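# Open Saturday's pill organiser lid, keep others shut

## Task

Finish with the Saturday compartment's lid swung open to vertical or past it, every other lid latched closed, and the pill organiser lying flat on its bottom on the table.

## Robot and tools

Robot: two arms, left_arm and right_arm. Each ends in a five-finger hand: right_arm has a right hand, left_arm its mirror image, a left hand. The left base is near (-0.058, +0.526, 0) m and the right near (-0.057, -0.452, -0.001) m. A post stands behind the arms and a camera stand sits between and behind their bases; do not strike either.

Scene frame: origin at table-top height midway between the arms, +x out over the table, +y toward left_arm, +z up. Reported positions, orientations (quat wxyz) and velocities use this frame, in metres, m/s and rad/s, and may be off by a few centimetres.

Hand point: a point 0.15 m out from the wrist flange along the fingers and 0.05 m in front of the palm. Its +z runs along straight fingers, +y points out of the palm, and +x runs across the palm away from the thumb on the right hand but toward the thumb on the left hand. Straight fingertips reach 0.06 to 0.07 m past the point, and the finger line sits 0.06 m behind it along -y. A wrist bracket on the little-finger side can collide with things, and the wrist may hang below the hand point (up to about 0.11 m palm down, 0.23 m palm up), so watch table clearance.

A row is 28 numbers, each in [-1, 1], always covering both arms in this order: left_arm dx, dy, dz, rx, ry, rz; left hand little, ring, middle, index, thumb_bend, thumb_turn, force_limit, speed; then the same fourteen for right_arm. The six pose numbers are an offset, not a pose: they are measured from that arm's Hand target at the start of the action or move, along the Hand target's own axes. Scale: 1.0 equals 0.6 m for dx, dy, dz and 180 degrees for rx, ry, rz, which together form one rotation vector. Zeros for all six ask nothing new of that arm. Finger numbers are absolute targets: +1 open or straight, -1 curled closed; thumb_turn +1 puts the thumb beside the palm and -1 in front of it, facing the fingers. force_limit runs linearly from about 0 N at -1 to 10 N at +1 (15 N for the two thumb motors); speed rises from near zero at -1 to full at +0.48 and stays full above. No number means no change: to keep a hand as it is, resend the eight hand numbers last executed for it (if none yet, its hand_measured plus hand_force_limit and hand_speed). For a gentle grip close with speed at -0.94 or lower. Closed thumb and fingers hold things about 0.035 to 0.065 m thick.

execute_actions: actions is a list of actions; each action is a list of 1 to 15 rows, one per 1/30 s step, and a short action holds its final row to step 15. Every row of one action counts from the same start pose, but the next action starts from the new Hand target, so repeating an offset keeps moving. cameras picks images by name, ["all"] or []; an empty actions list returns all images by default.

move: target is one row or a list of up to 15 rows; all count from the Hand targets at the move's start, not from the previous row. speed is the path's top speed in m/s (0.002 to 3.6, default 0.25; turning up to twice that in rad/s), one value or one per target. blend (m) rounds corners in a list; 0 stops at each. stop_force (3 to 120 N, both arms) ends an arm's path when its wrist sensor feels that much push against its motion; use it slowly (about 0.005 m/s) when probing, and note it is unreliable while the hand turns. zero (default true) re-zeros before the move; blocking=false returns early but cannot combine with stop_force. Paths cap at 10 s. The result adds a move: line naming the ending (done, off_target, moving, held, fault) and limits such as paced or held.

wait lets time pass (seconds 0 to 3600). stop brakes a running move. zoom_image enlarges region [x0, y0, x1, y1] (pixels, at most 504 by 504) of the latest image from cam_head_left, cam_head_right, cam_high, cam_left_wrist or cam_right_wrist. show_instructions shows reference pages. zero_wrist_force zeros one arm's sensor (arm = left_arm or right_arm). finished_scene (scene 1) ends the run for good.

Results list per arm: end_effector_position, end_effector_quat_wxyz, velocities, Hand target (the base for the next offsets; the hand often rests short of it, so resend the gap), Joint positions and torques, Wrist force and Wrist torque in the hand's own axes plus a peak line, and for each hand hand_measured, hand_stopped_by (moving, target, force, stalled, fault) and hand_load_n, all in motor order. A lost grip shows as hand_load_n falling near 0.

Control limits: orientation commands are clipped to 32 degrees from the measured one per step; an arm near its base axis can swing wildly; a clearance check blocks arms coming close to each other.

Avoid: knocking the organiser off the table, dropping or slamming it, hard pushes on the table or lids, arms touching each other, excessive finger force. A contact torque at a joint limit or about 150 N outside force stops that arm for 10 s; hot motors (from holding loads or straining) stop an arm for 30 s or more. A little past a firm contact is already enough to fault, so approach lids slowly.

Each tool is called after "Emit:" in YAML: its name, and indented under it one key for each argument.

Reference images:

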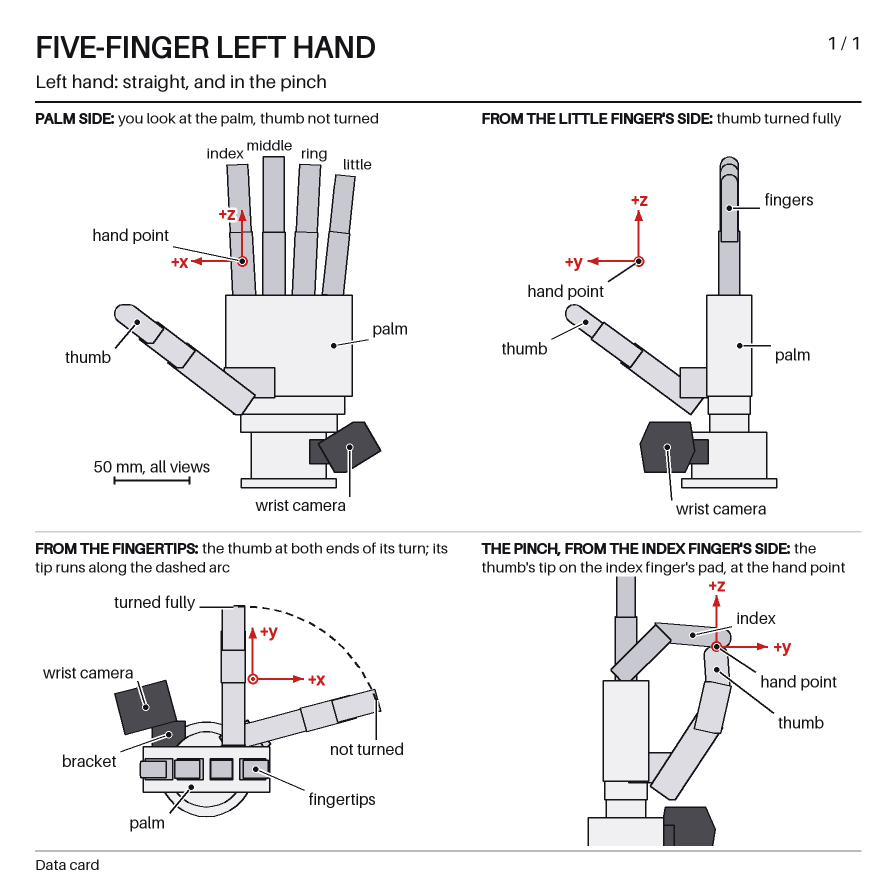

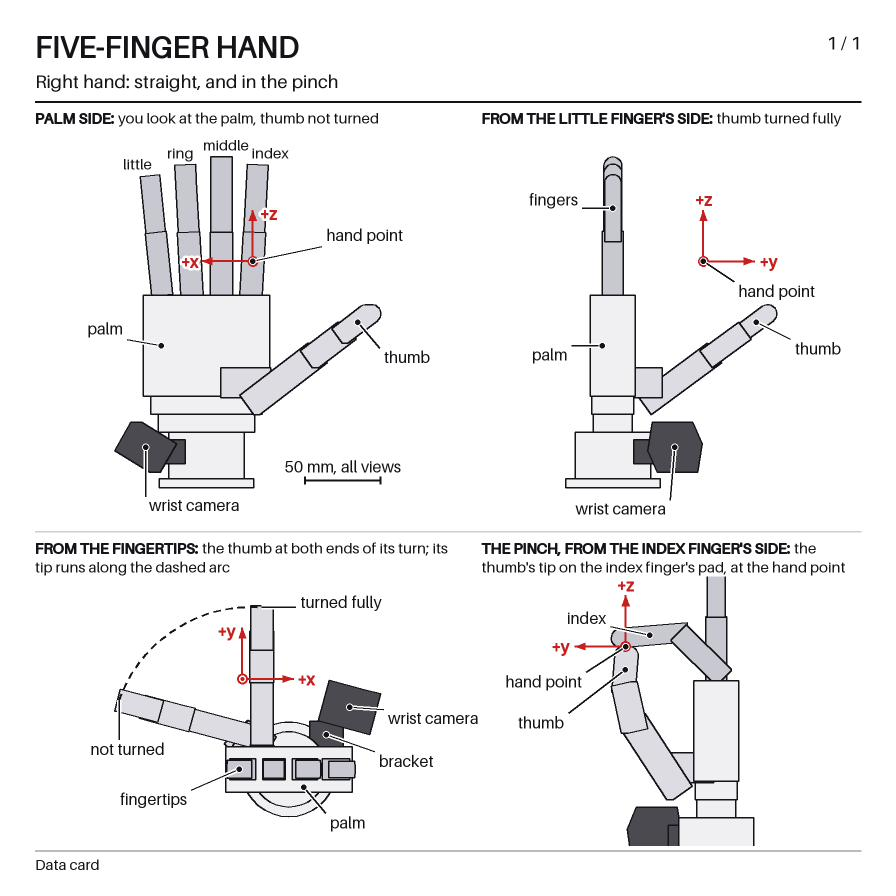

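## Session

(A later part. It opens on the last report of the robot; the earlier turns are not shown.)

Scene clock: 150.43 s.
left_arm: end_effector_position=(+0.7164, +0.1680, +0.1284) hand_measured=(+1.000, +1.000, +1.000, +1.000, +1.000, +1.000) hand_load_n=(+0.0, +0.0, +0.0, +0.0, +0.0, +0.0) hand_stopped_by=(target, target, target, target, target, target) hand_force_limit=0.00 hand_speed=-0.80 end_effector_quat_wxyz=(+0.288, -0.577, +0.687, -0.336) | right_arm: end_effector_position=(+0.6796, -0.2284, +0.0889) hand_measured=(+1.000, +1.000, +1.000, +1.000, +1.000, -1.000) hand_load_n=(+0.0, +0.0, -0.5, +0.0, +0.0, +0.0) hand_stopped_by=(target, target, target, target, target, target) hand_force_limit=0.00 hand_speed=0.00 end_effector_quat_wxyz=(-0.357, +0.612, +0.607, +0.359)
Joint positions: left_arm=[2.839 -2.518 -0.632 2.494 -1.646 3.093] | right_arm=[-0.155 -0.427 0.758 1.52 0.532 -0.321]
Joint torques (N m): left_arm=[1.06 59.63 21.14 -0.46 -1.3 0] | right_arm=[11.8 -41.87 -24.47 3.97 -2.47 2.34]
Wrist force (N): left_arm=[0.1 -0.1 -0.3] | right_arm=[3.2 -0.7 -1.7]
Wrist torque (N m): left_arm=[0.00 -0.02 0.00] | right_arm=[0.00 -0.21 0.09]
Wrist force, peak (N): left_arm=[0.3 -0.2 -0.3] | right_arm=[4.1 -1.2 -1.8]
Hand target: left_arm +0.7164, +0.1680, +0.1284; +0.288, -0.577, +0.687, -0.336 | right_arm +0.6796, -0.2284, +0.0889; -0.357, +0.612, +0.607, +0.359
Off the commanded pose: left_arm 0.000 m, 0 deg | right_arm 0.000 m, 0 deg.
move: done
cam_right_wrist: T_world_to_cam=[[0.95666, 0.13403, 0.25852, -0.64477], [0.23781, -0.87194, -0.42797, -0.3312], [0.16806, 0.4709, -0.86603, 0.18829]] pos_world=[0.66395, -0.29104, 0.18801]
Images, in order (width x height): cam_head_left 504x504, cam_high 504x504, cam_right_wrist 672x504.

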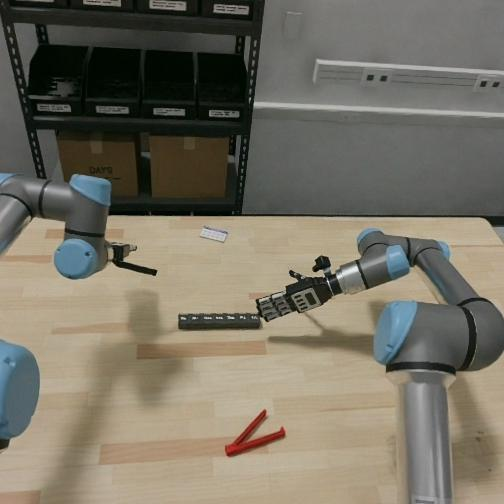

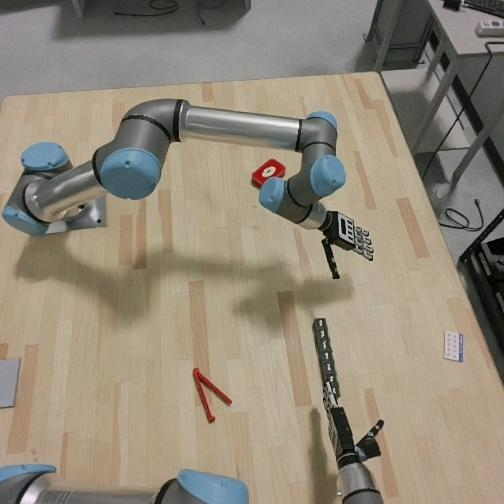

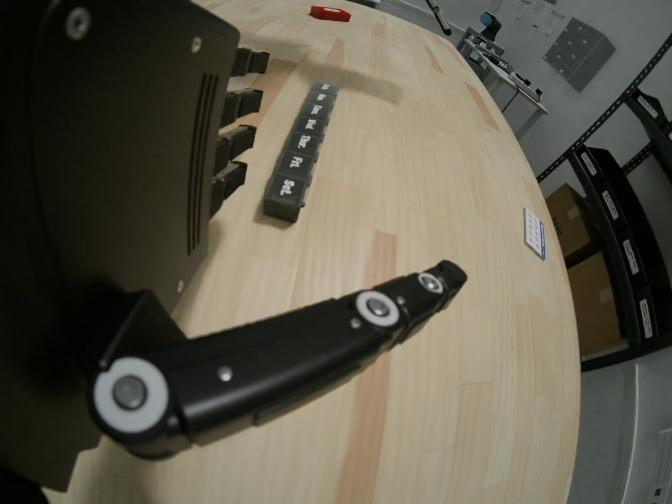

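Emit:
move:
  target: [0.361,0.113,-0.092,-0.0655,0.1632,0.1530,-1,-1,-1,1,1,1,0,0, 0,0,0,0,0,0,1,1,1,1,1,-1,0,0]
  speed: 0.15
  cameras: ["all"]

Scene clock: 160.30 s.
left_arm: end_effector_position=(+0.5952, -0.0299, +0.1061) hand_measured=(-1.000, -1.000, -1.000, +1.000, +1.000, +1.000) hand_load_n=(+0.0, +0.0, +0.0, +0.0, +0.0, +0.0) hand_stopped_by=(target, target, target, target, target, target) hand_force_limit=0.00 hand_speed=0.00 end_effector_quat_wxyz=(+0.148, -0.322, +0.861, -0.364) | right_arm: end_effector_position=(+0.6796, -0.2284, +0.0889) hand_measured=(+1.000, +1.000, +1.000, +1.000, +1.000, -1.000) hand_load_n=(+0.0, +0.0, +0.0, +0.0, +0.0, +0.0) hand_stopped_by=(target, target, target, target, target, target) hand_force_limit=0.00 hand_speed=0.00 end_effector_quat_wxyz=(-0.357, +0.612, +0.607, +0.359)
Joint positions: left_arm=[2.641 -2.84 -0.035 2.078 -1.307 3.43] | right_arm=[-0.155 -0.426 0.758 1.52 0.532 -0.321]
Joint torques (N m): left_arm=[-10.13 53.54 27.52 1.59 1.86 2.17] | right_arm=[12.16 -42.24 -23.52 3.97 0.34 -0.43]
Wrist force (N): left_arm=[-0.3 0.1 -0.4] | right_arm=[3.4 -0.7 -1.4]
Wrist torque (N m): left_arm=[0.02 0.03 -0.05] | right_arm=[-0.01 -0.26 0.10]
Wrist force, peak (N): left_arm=[-0.8 -0.3 -0.2] | right_arm=[3.5 -0.8 -1.8]
Hand target: left_arm +0.5960, -0.0309, +0.1064; +0.118, -0.322, +0.883, -0.322 | right_arm +0.6796, -0.2284, +0.0889; -0.357, +0.612, +0.607, +0.359
Off the commanded pose: left_arm 0.001 m, 7 deg | right_arm 0.000 m, 0 deg.
elbow stopped short (left arm): the move would have taken joint 3 (elbow) straighter than the controller allows.
move: off_target (left_arm)
cam_left_wrist: T_world_to_cam=[[0.22429, -0.70824, 0.66939, -0.21902], [-0.97435, -0.176, 0.14027, 0.56968], [0.01847, -0.68368, -0.72955, 0.15945]] pos_world=[0.60125, 0.05416, 0.18302]
cam_right_wrist: T_world_to_cam=[[0.95668, 0.13407, 0.25844, -0.64484], [0.23781, -0.87193, -0.42799, -0.33117], [0.16796, 0.47091, -0.86604, 0.18821]] pos_world=[0.66405, -0.29094, 0.18791]

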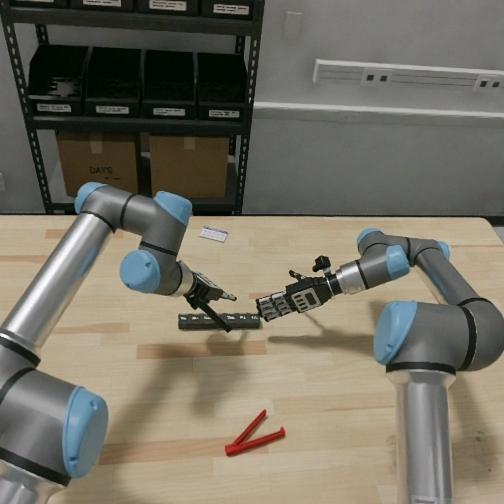

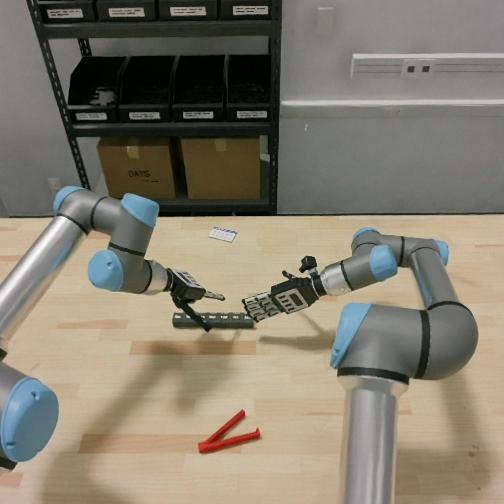

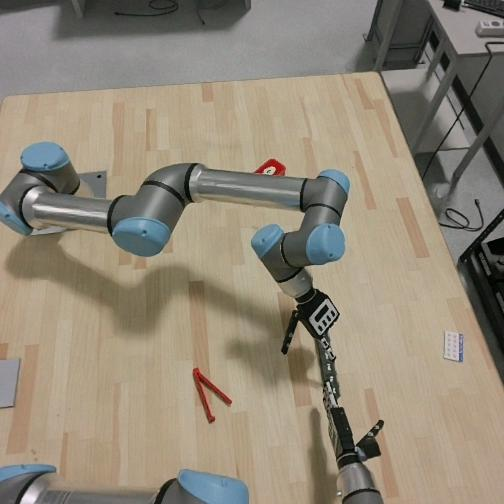

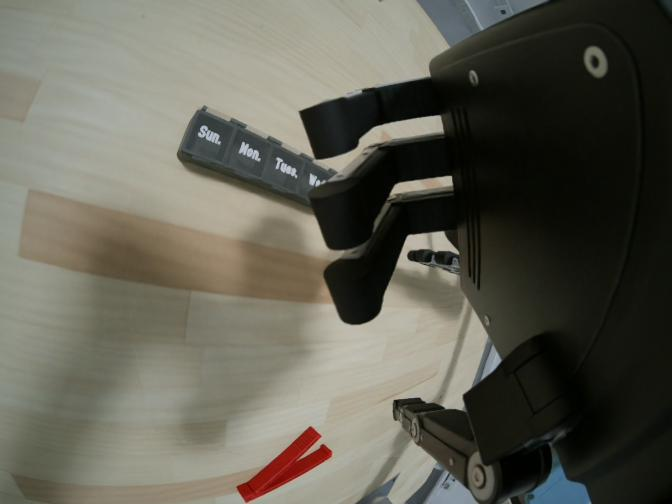

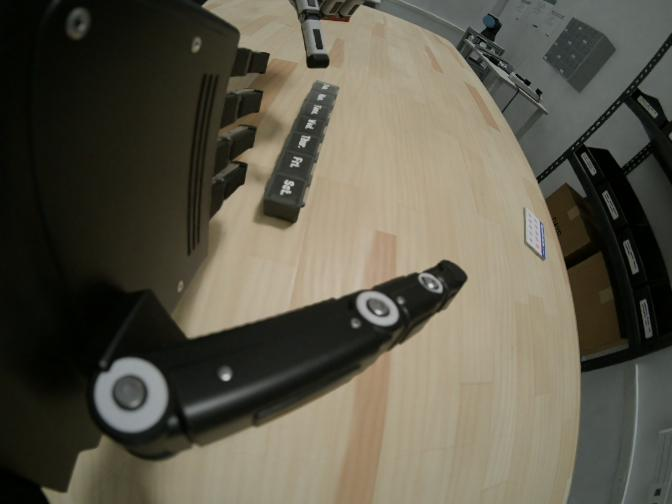

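Emit:
move:
  target: [-0.080,0.0734,-0.0615,0,0,0,-1,-1,-1,1,1,1,0,0, -0.0732,0.054,0,0,0,0,1,1,1,1,1,-1,0,0]
  speed: 0.12
  cameras: ["cam_head_left","cam_head_right","cam_high","cam_left_wrist","cam_right_wrist"]

Emit:
zoom_image:
  camera: "cam_head_left"
  region: [220, 270, 320, 350]

Emit:
zoom_image:
  camera: "cam_right_wrist"
  region: [180, 100, 420, 300]

Scene clock: 168.43 s.
left_arm: end_effector_position=(+0.5958, +0.0439, +0.1064) hand_measured=(-1.000, -1.000, -1.000, +1.000, +1.000, +1.000) hand_load_n=(+0.0, +0.0, +0.0, +0.0, +0.0, +0.0) hand_stopped_by=(target, target, target, target, target, target) hand_force_limit=0.00 hand_speed=0.00 end_effector_quat_wxyz=(+0.118, -0.322, +0.883, -0.321) end_effector_velocity=(-0.001, +0.000, -0.001) end_effector_angular_velocity=(+0.000, +0.003, +0.000) | right_arm: end_effector_position=(+0.7118, -0.2500, +0.0505) hand_measured=(+1.000, +1.000, +1.000, +1.000, +1.000, -1.000) hand_load_n=(+0.0, +0.0, +0.0, +0.0, +0.0, +0.5) hand_stopped_by=(target, target, target, target, target, target) hand_force_limit=0.00 hand_speed=0.00 end_effector_quat_wxyz=(-0.357, +0.612, +0.607, +0.359)
Joint positions: left_arm=[2.731 -2.745 -0.22 2.029 -1.255 3.542] | right_arm=[-0.178 -0.26 0.525 1.623 0.539 -0.364]
Joint velocities: left_arm=[0 0.002 -0.006 0.002 0 -0.001] | right_arm=[within noise]
Joint torques (N m): left_arm=[12.68 73.27 12.98 1.16 2.01 2] | right_arm=[-9.78 -44.79 -24.41 3.98 1.07 -2.16]
Wrist force (N): left_arm=[-0.2 -0.1 -0.7] | right_arm=[3.4 -0.8 -1.6]
Wrist torque (N m): left_arm=[-0.03 0.00 -0.07] | right_arm=[-0.02 -0.24 0.22]
Wrist force, peak (N): left_arm=[-0.9 0.4 -0.9] | right_arm=[3.8 -1.1 -1.6]
Hand target: left_arm +0.5958, +0.0439, +0.1064; +0.118, -0.322, +0.883, -0.322 | right_arm +0.7118, -0.2500, +0.0505; -0.357, +0.612, +0.607, +0.359
Off the commanded pose: left_arm 0.000 m, 0 deg | right_arm 0.000 m, 0 deg.
move: done
cam_left_wrist: T_world_to_cam=[[0.26106, -0.75902, 0.59644, -0.17889], [-0.96326, -0.16448, 0.2123, 0.56851], [-0.06303, -0.62995, -0.77407, 0.26107]] pos_world=[0.61078, 0.12219, 0.18809]
cam_right_wrist: T_world_to_cam=[[0.95666, 0.13404, 0.25852, -0.66282], [0.23782, -0.87194, -0.42797, -0.3742], [0.16806, 0.4709, -0.86603, 0.15969]] pos_world=[0.69625, -0.31264, 0.14951]

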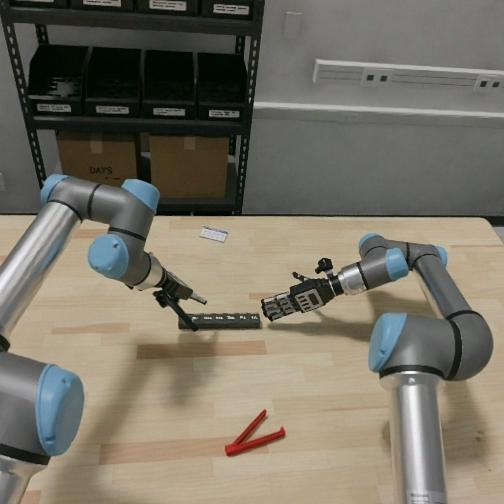

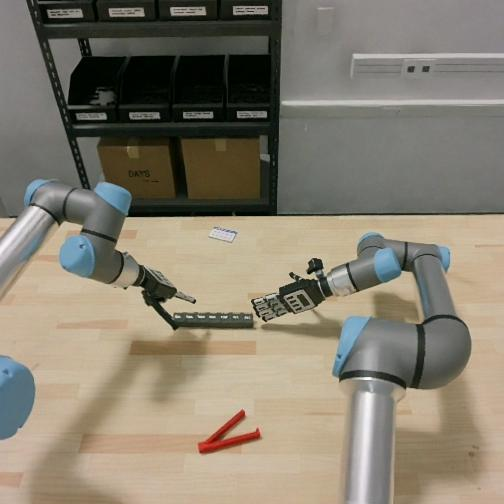

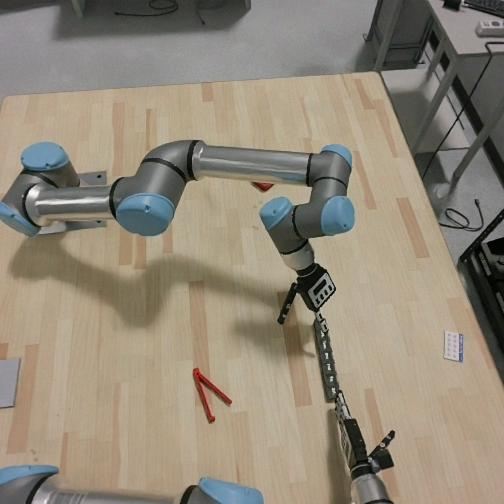

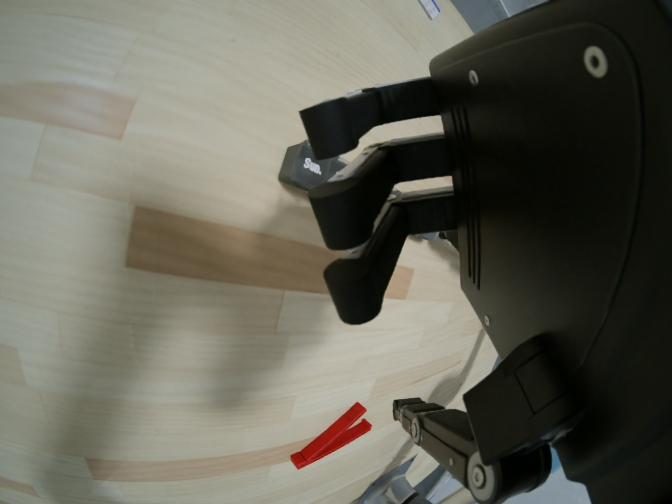

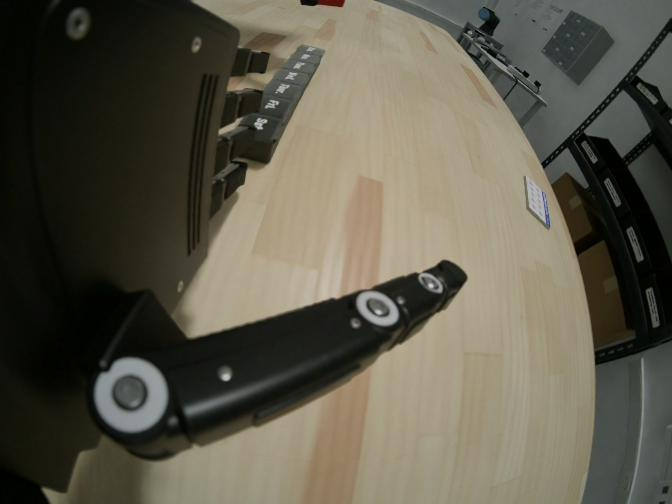

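Scaled by 5.040 from the camera's image (finer frame: 720x720).

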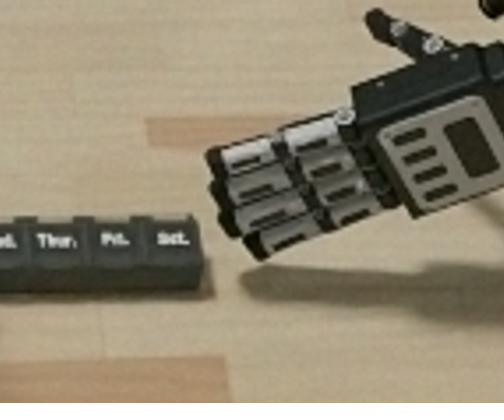

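Scaled by 2.100 from the camera's image (finer frame: 960x720).

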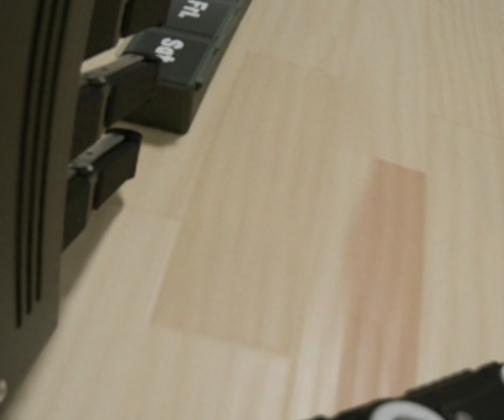

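Emit:
move:
  target:
    - [0,0,0,0,0,0,-1,-1,-1,1,1,1,0,0, -0.010,0,0.006,0,0,0,-1,-1,-1,1,1,-1,0,0]
    - [0,0,0,0,0,0,-1,-1,-1,1,1,1,0,0, 0.0725,0,0.1487,0,0,0,-1,-1,-1,1,1,-1,0,0]
  speed: 0.04
  cameras: ["cam_head_left","cam_head_right","cam_high","cam_left_wrist","cam_right_wrist"]

Emit:
zoom_image:
  camera: "cam_head_left"
  region: [120, 270, 280, 350]

Emit:
zoom_image:
  camera: "cam_high"
  region: [270, 260, 390, 400]

Scene clock: 178.90 s.
left_arm: end_effector_position=(+0.5958, +0.0439, +0.1064) hand_measured=(-1.000, -1.000, -1.000, +1.000, +1.000, +1.000) hand_load_n=(+0.0, +0.5, +0.0, +0.0, -0.5, +0.0) hand_stopped_by=(target, target, target, target, target, target) hand_force_limit=0.00 hand_speed=0.00 end_effector_quat_wxyz=(+0.118, -0.322, +0.883, -0.321) | right_arm: end_effector_position=(+0.7125, -0.1511, +0.0450) hand_measured=(-1.000, -1.000, -1.000, +1.000, +1.000, -1.000) hand_load_n=(+0.0, +0.0, +0.5, +0.0, +0.0, +0.5) hand_stopped_by=(target, target, target, target, target, target) hand_force_limit=0.00 hand_speed=0.00 end_effector_quat_wxyz=(-0.357, +0.612, +0.607, +0.359)
Joint positions: left_arm=[2.731 -2.745 -0.221 2.029 -1.255 3.542] | right_arm=[-0.037 -0.217 0.389 1.477 0.511 -0.088]
Joint torques (N m): left_arm=[12.64 73.56 13.61 1.1 1.97 1.91] | right_arm=[11.3 -45.67 -24.25 0.39 -3.39 2.49]
Wrist force (N): left_arm=[-0.2 -0.2 -0.6] | right_arm=[3.2 -0.9 -1.7]
Wrist torque (N m): left_arm=[-0.04 0.01 -0.07] | right_arm=[-0.04 -0.23 0.09]
Wrist force, peak (N): left_arm=[-0.3 0.0 -0.9] | right_arm=[3.5 -1.0 -1.8]
Hand target: left_arm +0.5958, +0.0439, +0.1064; +0.118, -0.322, +0.883, -0.321 | right_arm +0.7125, -0.1509, +0.0450; -0.357, +0.612, +0.607, +0.359
Off the commanded pose: left_arm 0.000 m, 0 deg | right_arm 0.000 m, 0 deg.
move: done
cam_left_wrist: T_world_to_cam=[[0.26106, -0.75902, 0.59644, -0.17889], [-0.96326, -0.16448, 0.2123, 0.56851], [-0.06303, -0.62995, -0.77407, 0.26107]] pos_world=[0.61078, 0.12219, 0.18809]
cam_right_wrist: T_world_to_cam=[[0.95668, 0.13407, 0.25844, -0.67526], [0.23781, -0.87193, -0.42799, -0.29032], [0.16796, 0.47091, -0.86604, 0.10837]] pos_world=[0.69685, -0.21364, 0.14411]

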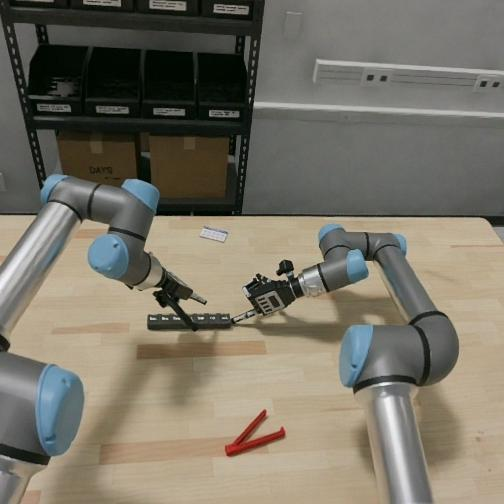

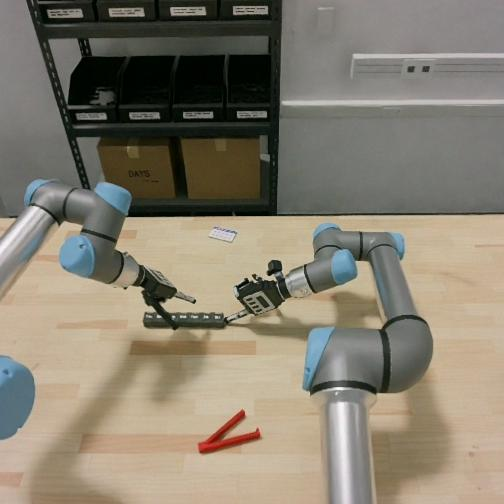

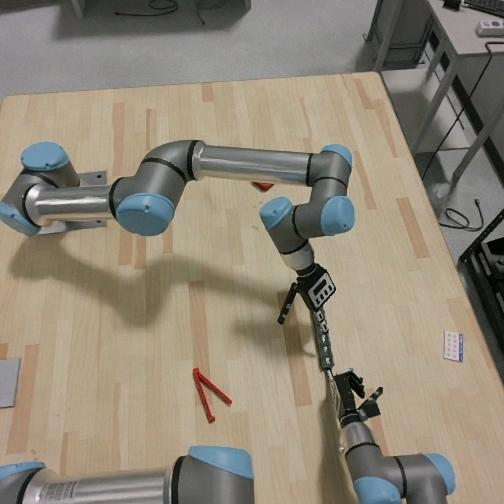

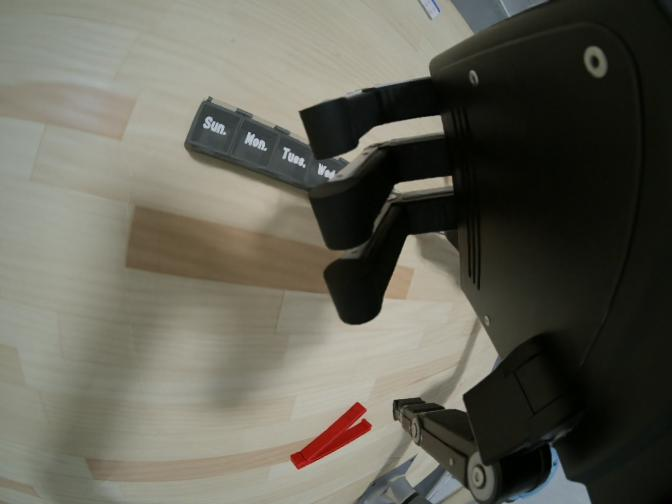

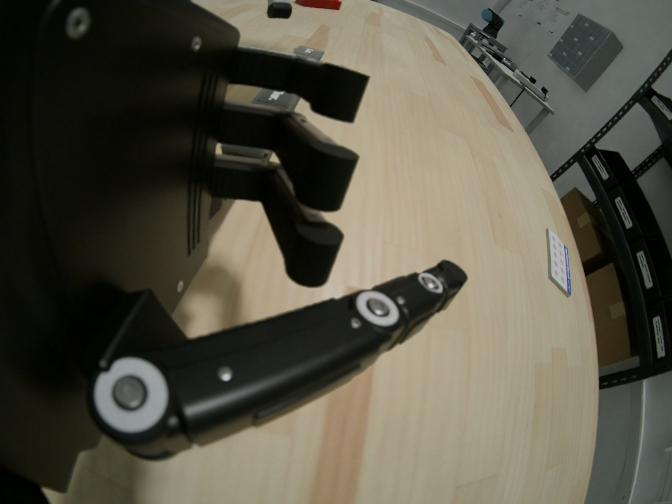

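Scaled by 3.150 from the camera's image (finer frame: 720x720).

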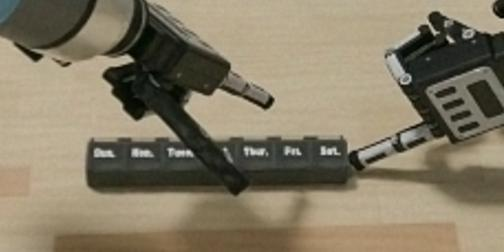

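Scaled by 3.600 from the camera's image (finer frame: 720x720).

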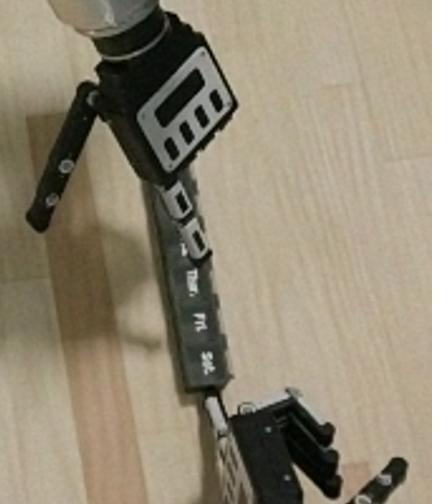

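Emit:
move:
  target:
    - [0,0,0,0,0,0,-1,-1,-1,1,1,-1,0,0, 0.1027,0,-0.1555,0,0,0,1,1,1,1,1,1,0,0]
    - [0,0,0,0,0,0,-1,-1,-1,1,1,-1,0,0, 0.1123,-0.3542,-0.2553,-0.4247,0.2275,0.651,1,1,1,1,1,1,0,0]
    - [0,0,0,0,0,0,-1,-1,-1,1,1,-1,0,0, 0.0224,-0.3242,0.0554,-0.4247,0.2275,0.651,1,1,1,1,1,1,0,0]
  speed: 0.4
  blend: 0.03
  cameras: ["cam_head_left","cam_head_right","cam_high","cam_left_wrist","cam_right_wrist"]

Emit:
zoom_image:
  camera: "cam_right_wrist"
  region: [240, 100, 400, 260]

Scene clock: 214.90 s.
left_arm: end_effector_position=(+0.5958, +0.0439, +0.1064) hand_measured=(-1.000, -1.000, -1.000, +1.000, +1.000, -1.000) hand_load_n=(+0.0, +0.0, +0.0, +0.0, +0.0, +0.0) hand_stopped_by=(target, target, target, target, target, target) hand_force_limit=0.00 hand_speed=0.00 end_effector_quat_wxyz=(+0.118, -0.322, +0.883, -0.321) | right_arm: end_effector_position=(+0.5182, -0.1141, +0.0409) hand_measured=(+1.000, +1.000, +1.000, +1.000, +1.000, +1.000) hand_load_n=(+0.0, +0.0, +0.0, +0.0, +0.0, +0.0) hand_stopped_by=(target, target, target, target, target, target) hand_force_limit=0.00 hand_speed=0.00 end_effector_quat_wxyz=(-0.237, +0.729, -0.567, +0.300)
Joint positions: left_arm=[2.731 -2.745 -0.221 2.029 -1.255 3.542] | right_arm=[0.394 -0.934 1.386 0.37 1.831 3.171]
Joint torques (N m): left_arm=[12.67 73.44 13.58 -1.81 1.99 1.86] | right_arm=[11.37 -28.92 -25.76 2.42 2.57 2.52]
Wrist force (N): left_arm=[0.0 -0.1 -0.8] | right_arm=[1.5 -1.6 -0.9]
Wrist torque (N m): left_arm=[-0.01 -0.02 -0.07] | right_arm=[-0.08 -0.13 0.00]
Wrist force, peak (N): left_arm=[0.0 -0.1 -1.0] | right_arm=[4.1 -0.9 -2.4]
Hand target: left_arm +0.5958, +0.0439, +0.1064; +0.118, -0.322, +0.883, -0.321 | right_arm +0.5182, -0.1140, +0.0408; -0.237, +0.729, -0.567, +0.300
Off the commanded pose: left_arm 0.000 m, 0 deg | right_arm 0.000 m, 0 deg.
move: done; blend cut to 0 m at target 1
cam_left_wrist: T_world_to_cam=[[0.261, -0.75903, 0.59645, -0.17885], [-0.96328, -0.16444, 0.21226, 0.56852], [-0.06303, -0.62995, -0.77407, 0.26107]] pos_world=[0.61078, 0.12219, 0.18809]
cam_right_wrist: T_world_to_cam=[[-0.60523, -0.5195, -0.60316, 0.27673], [-0.69791, 0.71074, 0.08814, 0.43071], [0.38291, 0.4743, -0.79273, 0.00601]] pos_world=[0.46578, -0.16521, 0.13371]

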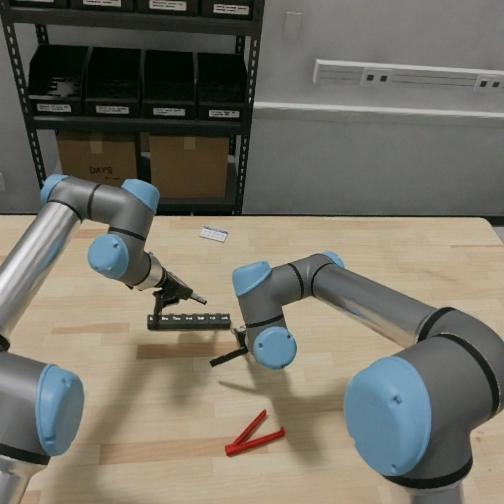

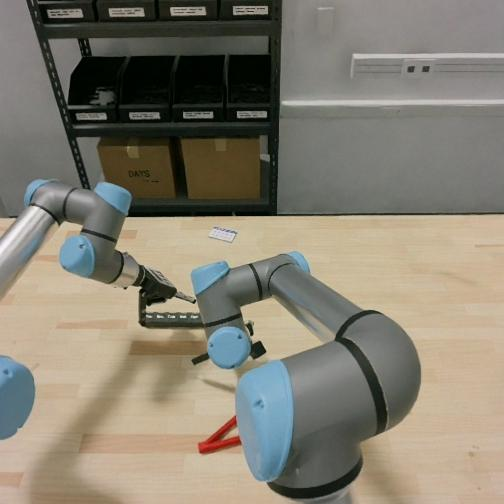

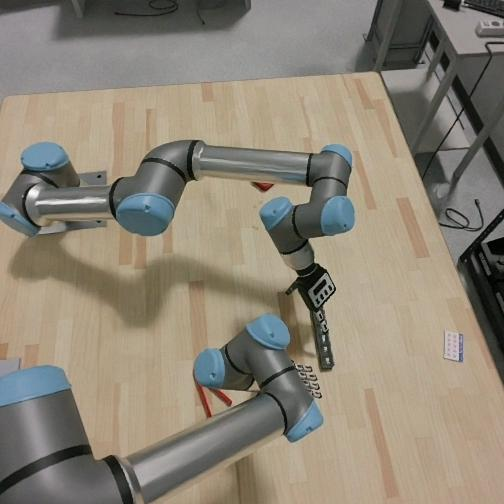

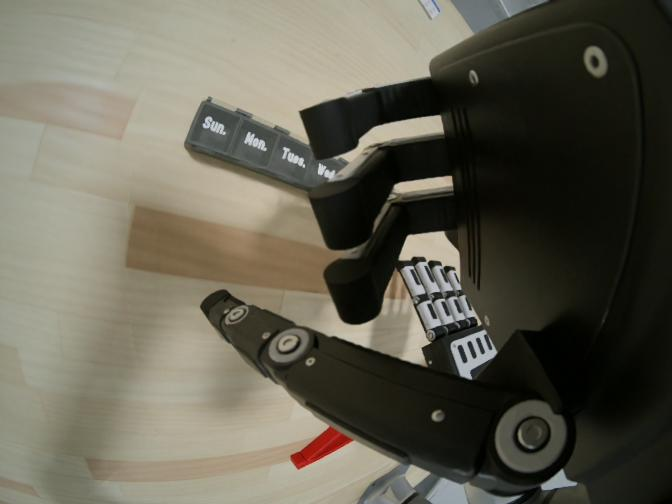

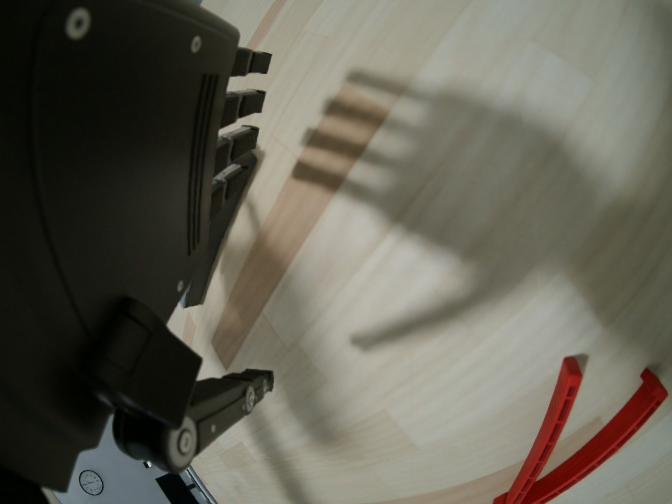

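Scaled by 3.150 from the camera's image (finer frame: 960x720).

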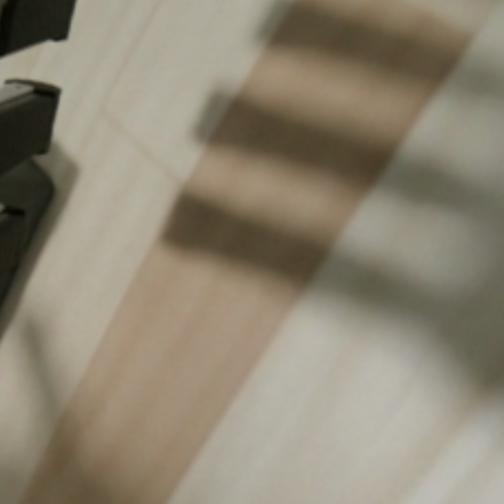

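Emit:
zoom_image:
  camera: "cam_right_wrist"
  region: [170, 130, 270, 230]

Emit:
zoom_image:
  camera: "cam_left_wrist"
  region: [360, 220, 480, 340]

Emit:
zoom_image:
  camera: "cam_high"
  region: [270, 300, 350, 400]

Scaled by 5.040 from the camera's image (finer frame: 960x720).

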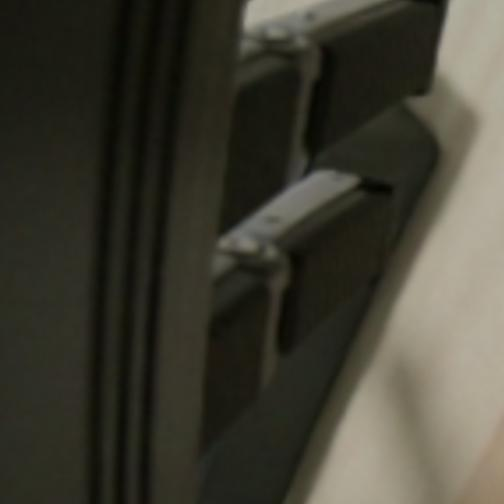

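Scaled by 4.200 from the camera's image (finer frame: 960x720).

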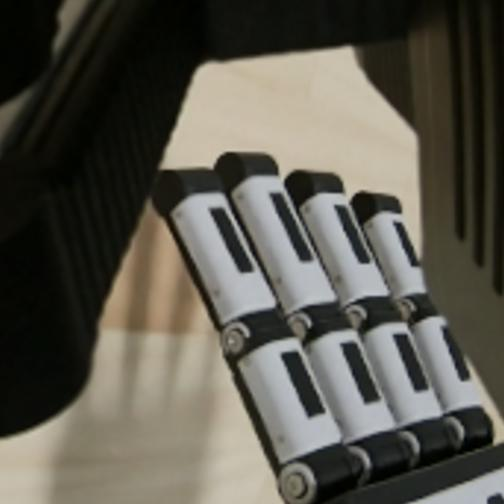

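Scaled by 5.040 from the camera's image (finer frame: 720x720).

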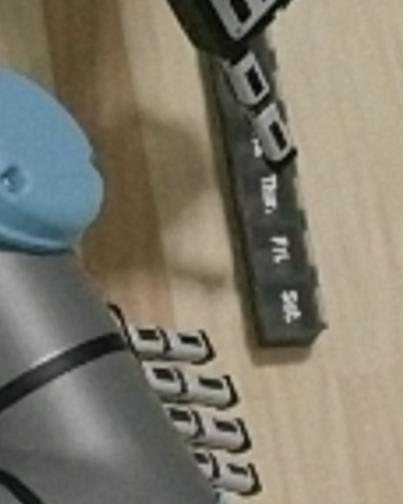

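Emit:
zoom_image:
  camera: "cam_head_left"
  region: [200, 300, 240, 340]

Emit:
zoom_image:
  camera: "cam_head_left"
  region: [140, 300, 180, 340]

Scaled by 12.600 from the camera's image (finer frame: 720x720).

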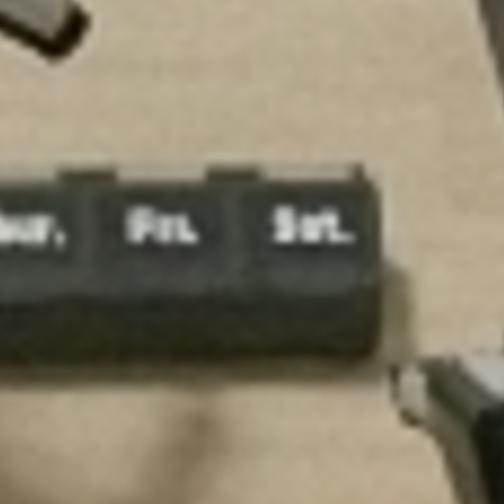

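Scaled by 12.600 from the camera's image (finer frame: 720x720).

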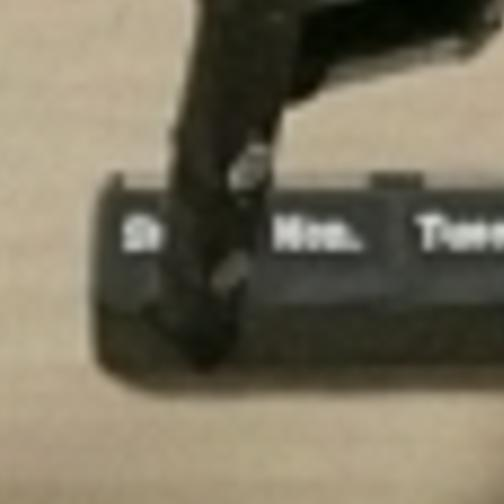

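Emit:
move:
  target: [0,0.059,0.0703,0,0,0,-1,-1,-1,1,1,-1,0,0, 0,0,0,0,0,0,1,1,1,1,1,1,0,0]
  speed: 0.08
  cameras: ["cam_high","cam_head_left","cam_head_right"]

Emit:
zoom_image:
  camera: "cam_high"
  region: [270, 290, 350, 390]

Emit:
zoom_image:
  camera: "cam_head_left"
  region: [140, 270, 250, 370]

Scene clock: 230.17 s.
left_arm: end_effector_position=(+0.5958, +0.0439, +0.0514) hand_measured=(-1.000, -1.000, -1.000, +1.000, +1.000, -1.000) hand_load_n=(+0.0, +0.0, +0.0, +0.0, +0.0, +0.0) hand_stopped_by=(target, target, target, target, target, target) hand_force_limit=0.00 hand_speed=0.00 end_effector_quat_wxyz=(+0.118, -0.322, +0.883, -0.321) end_effector_velocity=(-0.001, +0.000, -0.002) end_effector_angular_velocity=(+0.001, +0.002, -0.001) | right_arm: end_effector_position=(+0.5182, -0.1140, +0.0408) hand_measured=(+1.000, +1.000, +1.000, +1.000, +1.000, +1.000) hand_load_n=(+0.0, +0.0, +0.0, +0.0, +0.0, +0.0) hand_stopped_by=(target, target, target, target, target, target) hand_force_limit=0.00 hand_speed=0.00 end_effector_quat_wxyz=(-0.237, +0.729, -0.567, +0.300)
Joint positions: left_arm=[2.731 -2.71 -0.432 2.205 -1.255 3.542] | right_arm=[0.394 -0.934 1.386 0.37 1.831 3.171]
Joint velocities: left_arm=[0 0.001 -0.006 0.003 0.001 0.001] | right_arm=[within noise]
Joint torques (N m): left_arm=[1.42 73.33 13.01 1.07 1.99 -2.14] | right_arm=[12.27 -30.23 -24.68 2.3 2.59 2.44]
Wrist force (N): left_arm=[-0.3 0.2 -0.7] | right_arm=[1.3 -1.3 -0.8]
Wrist torque (N m): left_arm=[0.04 0.04 0.13] | right_arm=[-0.03 -0.10 0.00]
Wrist force, peak (N): left_arm=[-0.3 -0.3 -1.0] | right_arm=[1.6 -1.7 -1.0]
Hand target: left_arm +0.5959, +0.0439, +0.0513; +0.118, -0.322, +0.883, -0.321 | right_arm +0.5182, -0.1140, +0.0408; -0.237, +0.729, -0.567, +0.300
Off the commanded pose: left_arm 0.000 m, 0 deg | right_arm 0.000 m, 0 deg.
move: done
Images, in order (width x height): cam_head_left 504x504, cam_head_right 504x504, cam_high 504x504.

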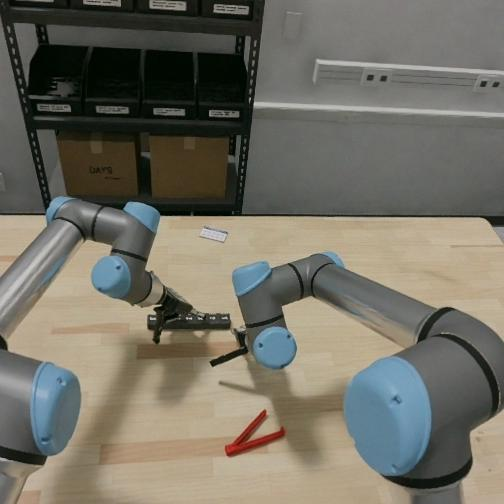

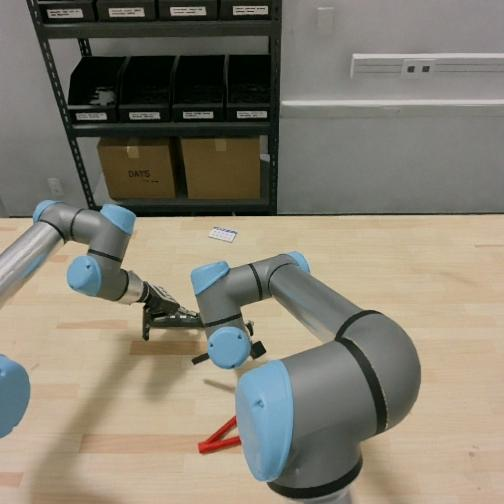

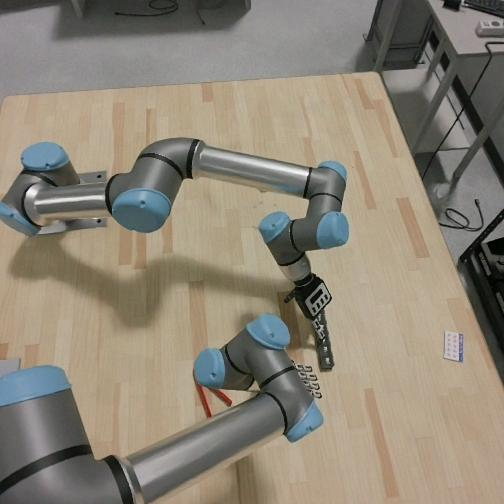

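Scaled by 5.040 from the camera's image (finer frame: 720x720).

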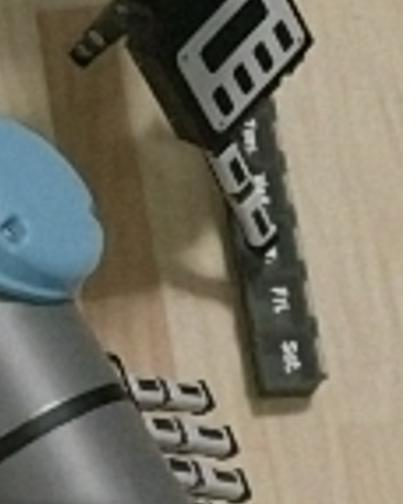

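Scaled by 4.582 from the camera's image (finer frame: 720x720).

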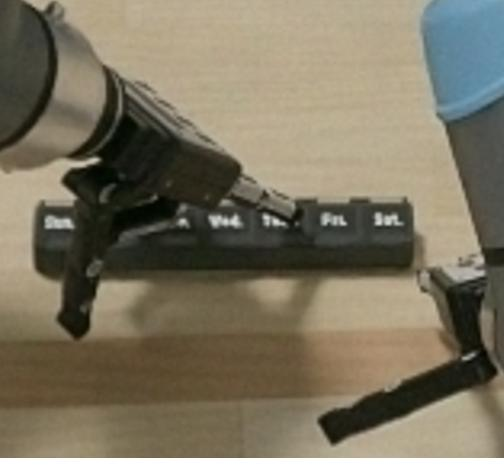

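Emit:
move:
  target: [0,0.0375,0.0447,0,0,0,-1,-1,-1,1,1,-1,0,0, 0,0,0,0,0,0,1,1,1,1,1,1,0,0]
  speed: 0.006
  stop_force: 8
  cameras: ["cam_high","cam_head_left","cam_left_wrist"]

Emit:
zoom_image:
  camera: "cam_high"
  region: [270, 290, 350, 390]

Emit:
zoom_image:
  camera: "cam_head_left"
  region: [140, 270, 250, 370]

Scene clock: 236.03 s.
left_arm: end_effector_position=(+0.5959, +0.0439, +0.0375) hand_measured=(-1.000, -1.000, -1.000, +1.000, +1.000, -1.000) hand_load_n=(+0.0, +0.0, +0.0, +0.0, +0.0, +0.0) hand_stopped_by=(target, target, target, target, target, target) hand_force_limit=0.00 hand_speed=0.00 end_effector_quat_wxyz=(+0.118, -0.322, +0.883, -0.321) | right_arm: end_effector_position=(+0.5182, -0.1140, +0.0408) hand_measured=(+1.000, +1.000, +1.000, +1.000, +1.000, +1.000) hand_load_n=(+0.0, +0.0, +0.0, +0.0, +0.0, +0.0) hand_stopped_by=(target, target, target, target, target, target) hand_force_limit=0.00 hand_speed=0.00 end_effector_quat_wxyz=(-0.237, +0.729, -0.567, +0.300)
Joint positions: left_arm=[2.731 -2.711 -0.464 2.239 -1.255 3.542] | right_arm=[0.394 -0.934 1.386 0.37 1.831 3.171]
Joint torques (N m): left_arm=[10.8 54.36 24.86 -3.65 0.63 0.75] | right_arm=[11.81 -30.57 -24.14 2.25 2.64 2.39]
Wrist force (N): left_arm=[0.2 -4.8 -7.0] | right_arm=[1.6 -1.6 -0.9]
Wrist torque (N m): left_arm=[0.20 -0.09 0.19] | right_arm=[-0.07 -0.15 0.01]
Wrist force, peak (N): left_arm=[0.7 -6.6 -10.6] | right_arm=[1.7 -1.7 -0.9]
Hand target: left_arm +0.5959, +0.0439, +0.0376; +0.118, -0.322, +0.883, -0.321 (not the last commanded pose) | right_arm +0.5182, -0.1140, +0.0408; -0.237, +0.729, -0.567, +0.300
Off the commanded pose: left_arm 0.021 m, 0 deg | right_arm 0.000 m, 0 deg.
move: contact (left_arm)
cam_left_wrist: T_world_to_cam=[[0.26106, -0.75898, 0.59649, -0.13789], [-0.96326, -0.16447, 0.21231, 0.58321], [-0.06304, -0.63, -0.77403, 0.20782]] pos_world=[0.61088, 0.12219, 0.11929]
Images, in order (width x height): cam_head_left 504x504, cam_high 504x504, cam_left_wrist 672x504.

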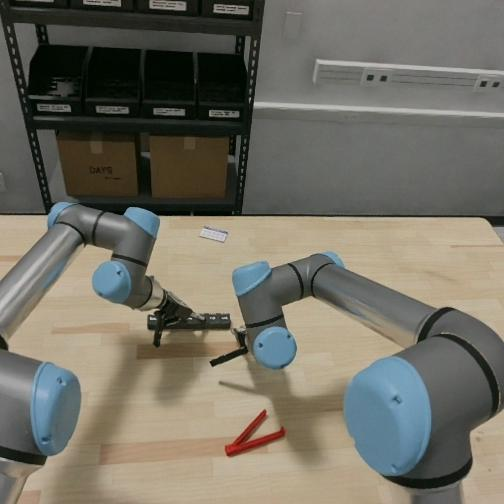

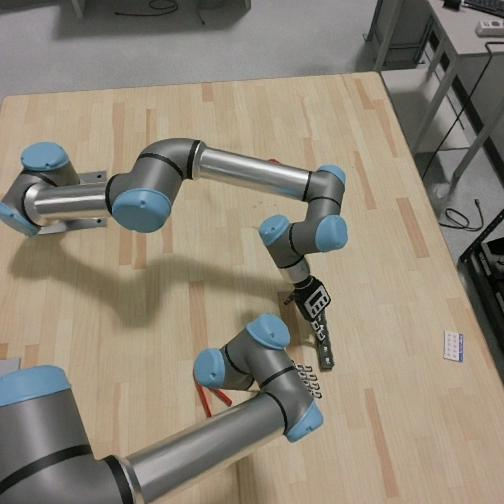

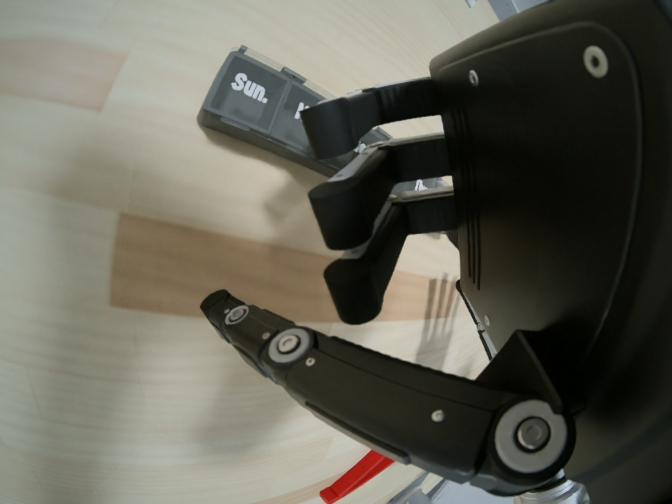

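Scaled by 5.040 from the camera's image (finer frame: 720x720).

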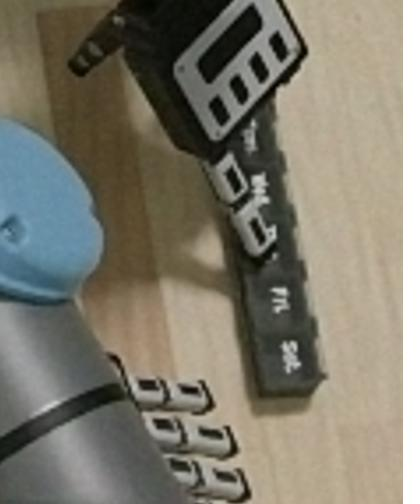

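Scaled by 4.582 from the camera's image (finer frame: 720x720).

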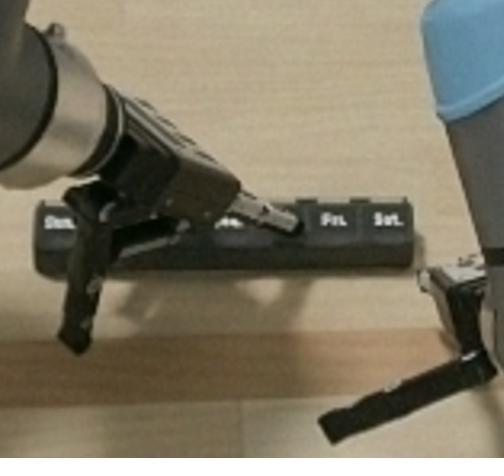

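Emit:
zoom_image:
  camera: "cam_left_wrist"
  region: [190, 40, 310, 160]

Scaled by 4.200 from the camera's image (finer frame: 960x720).

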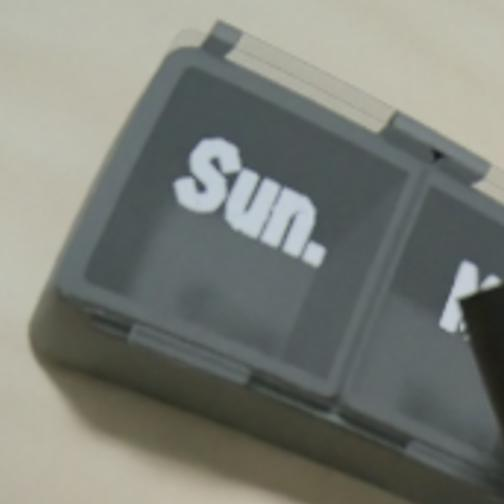

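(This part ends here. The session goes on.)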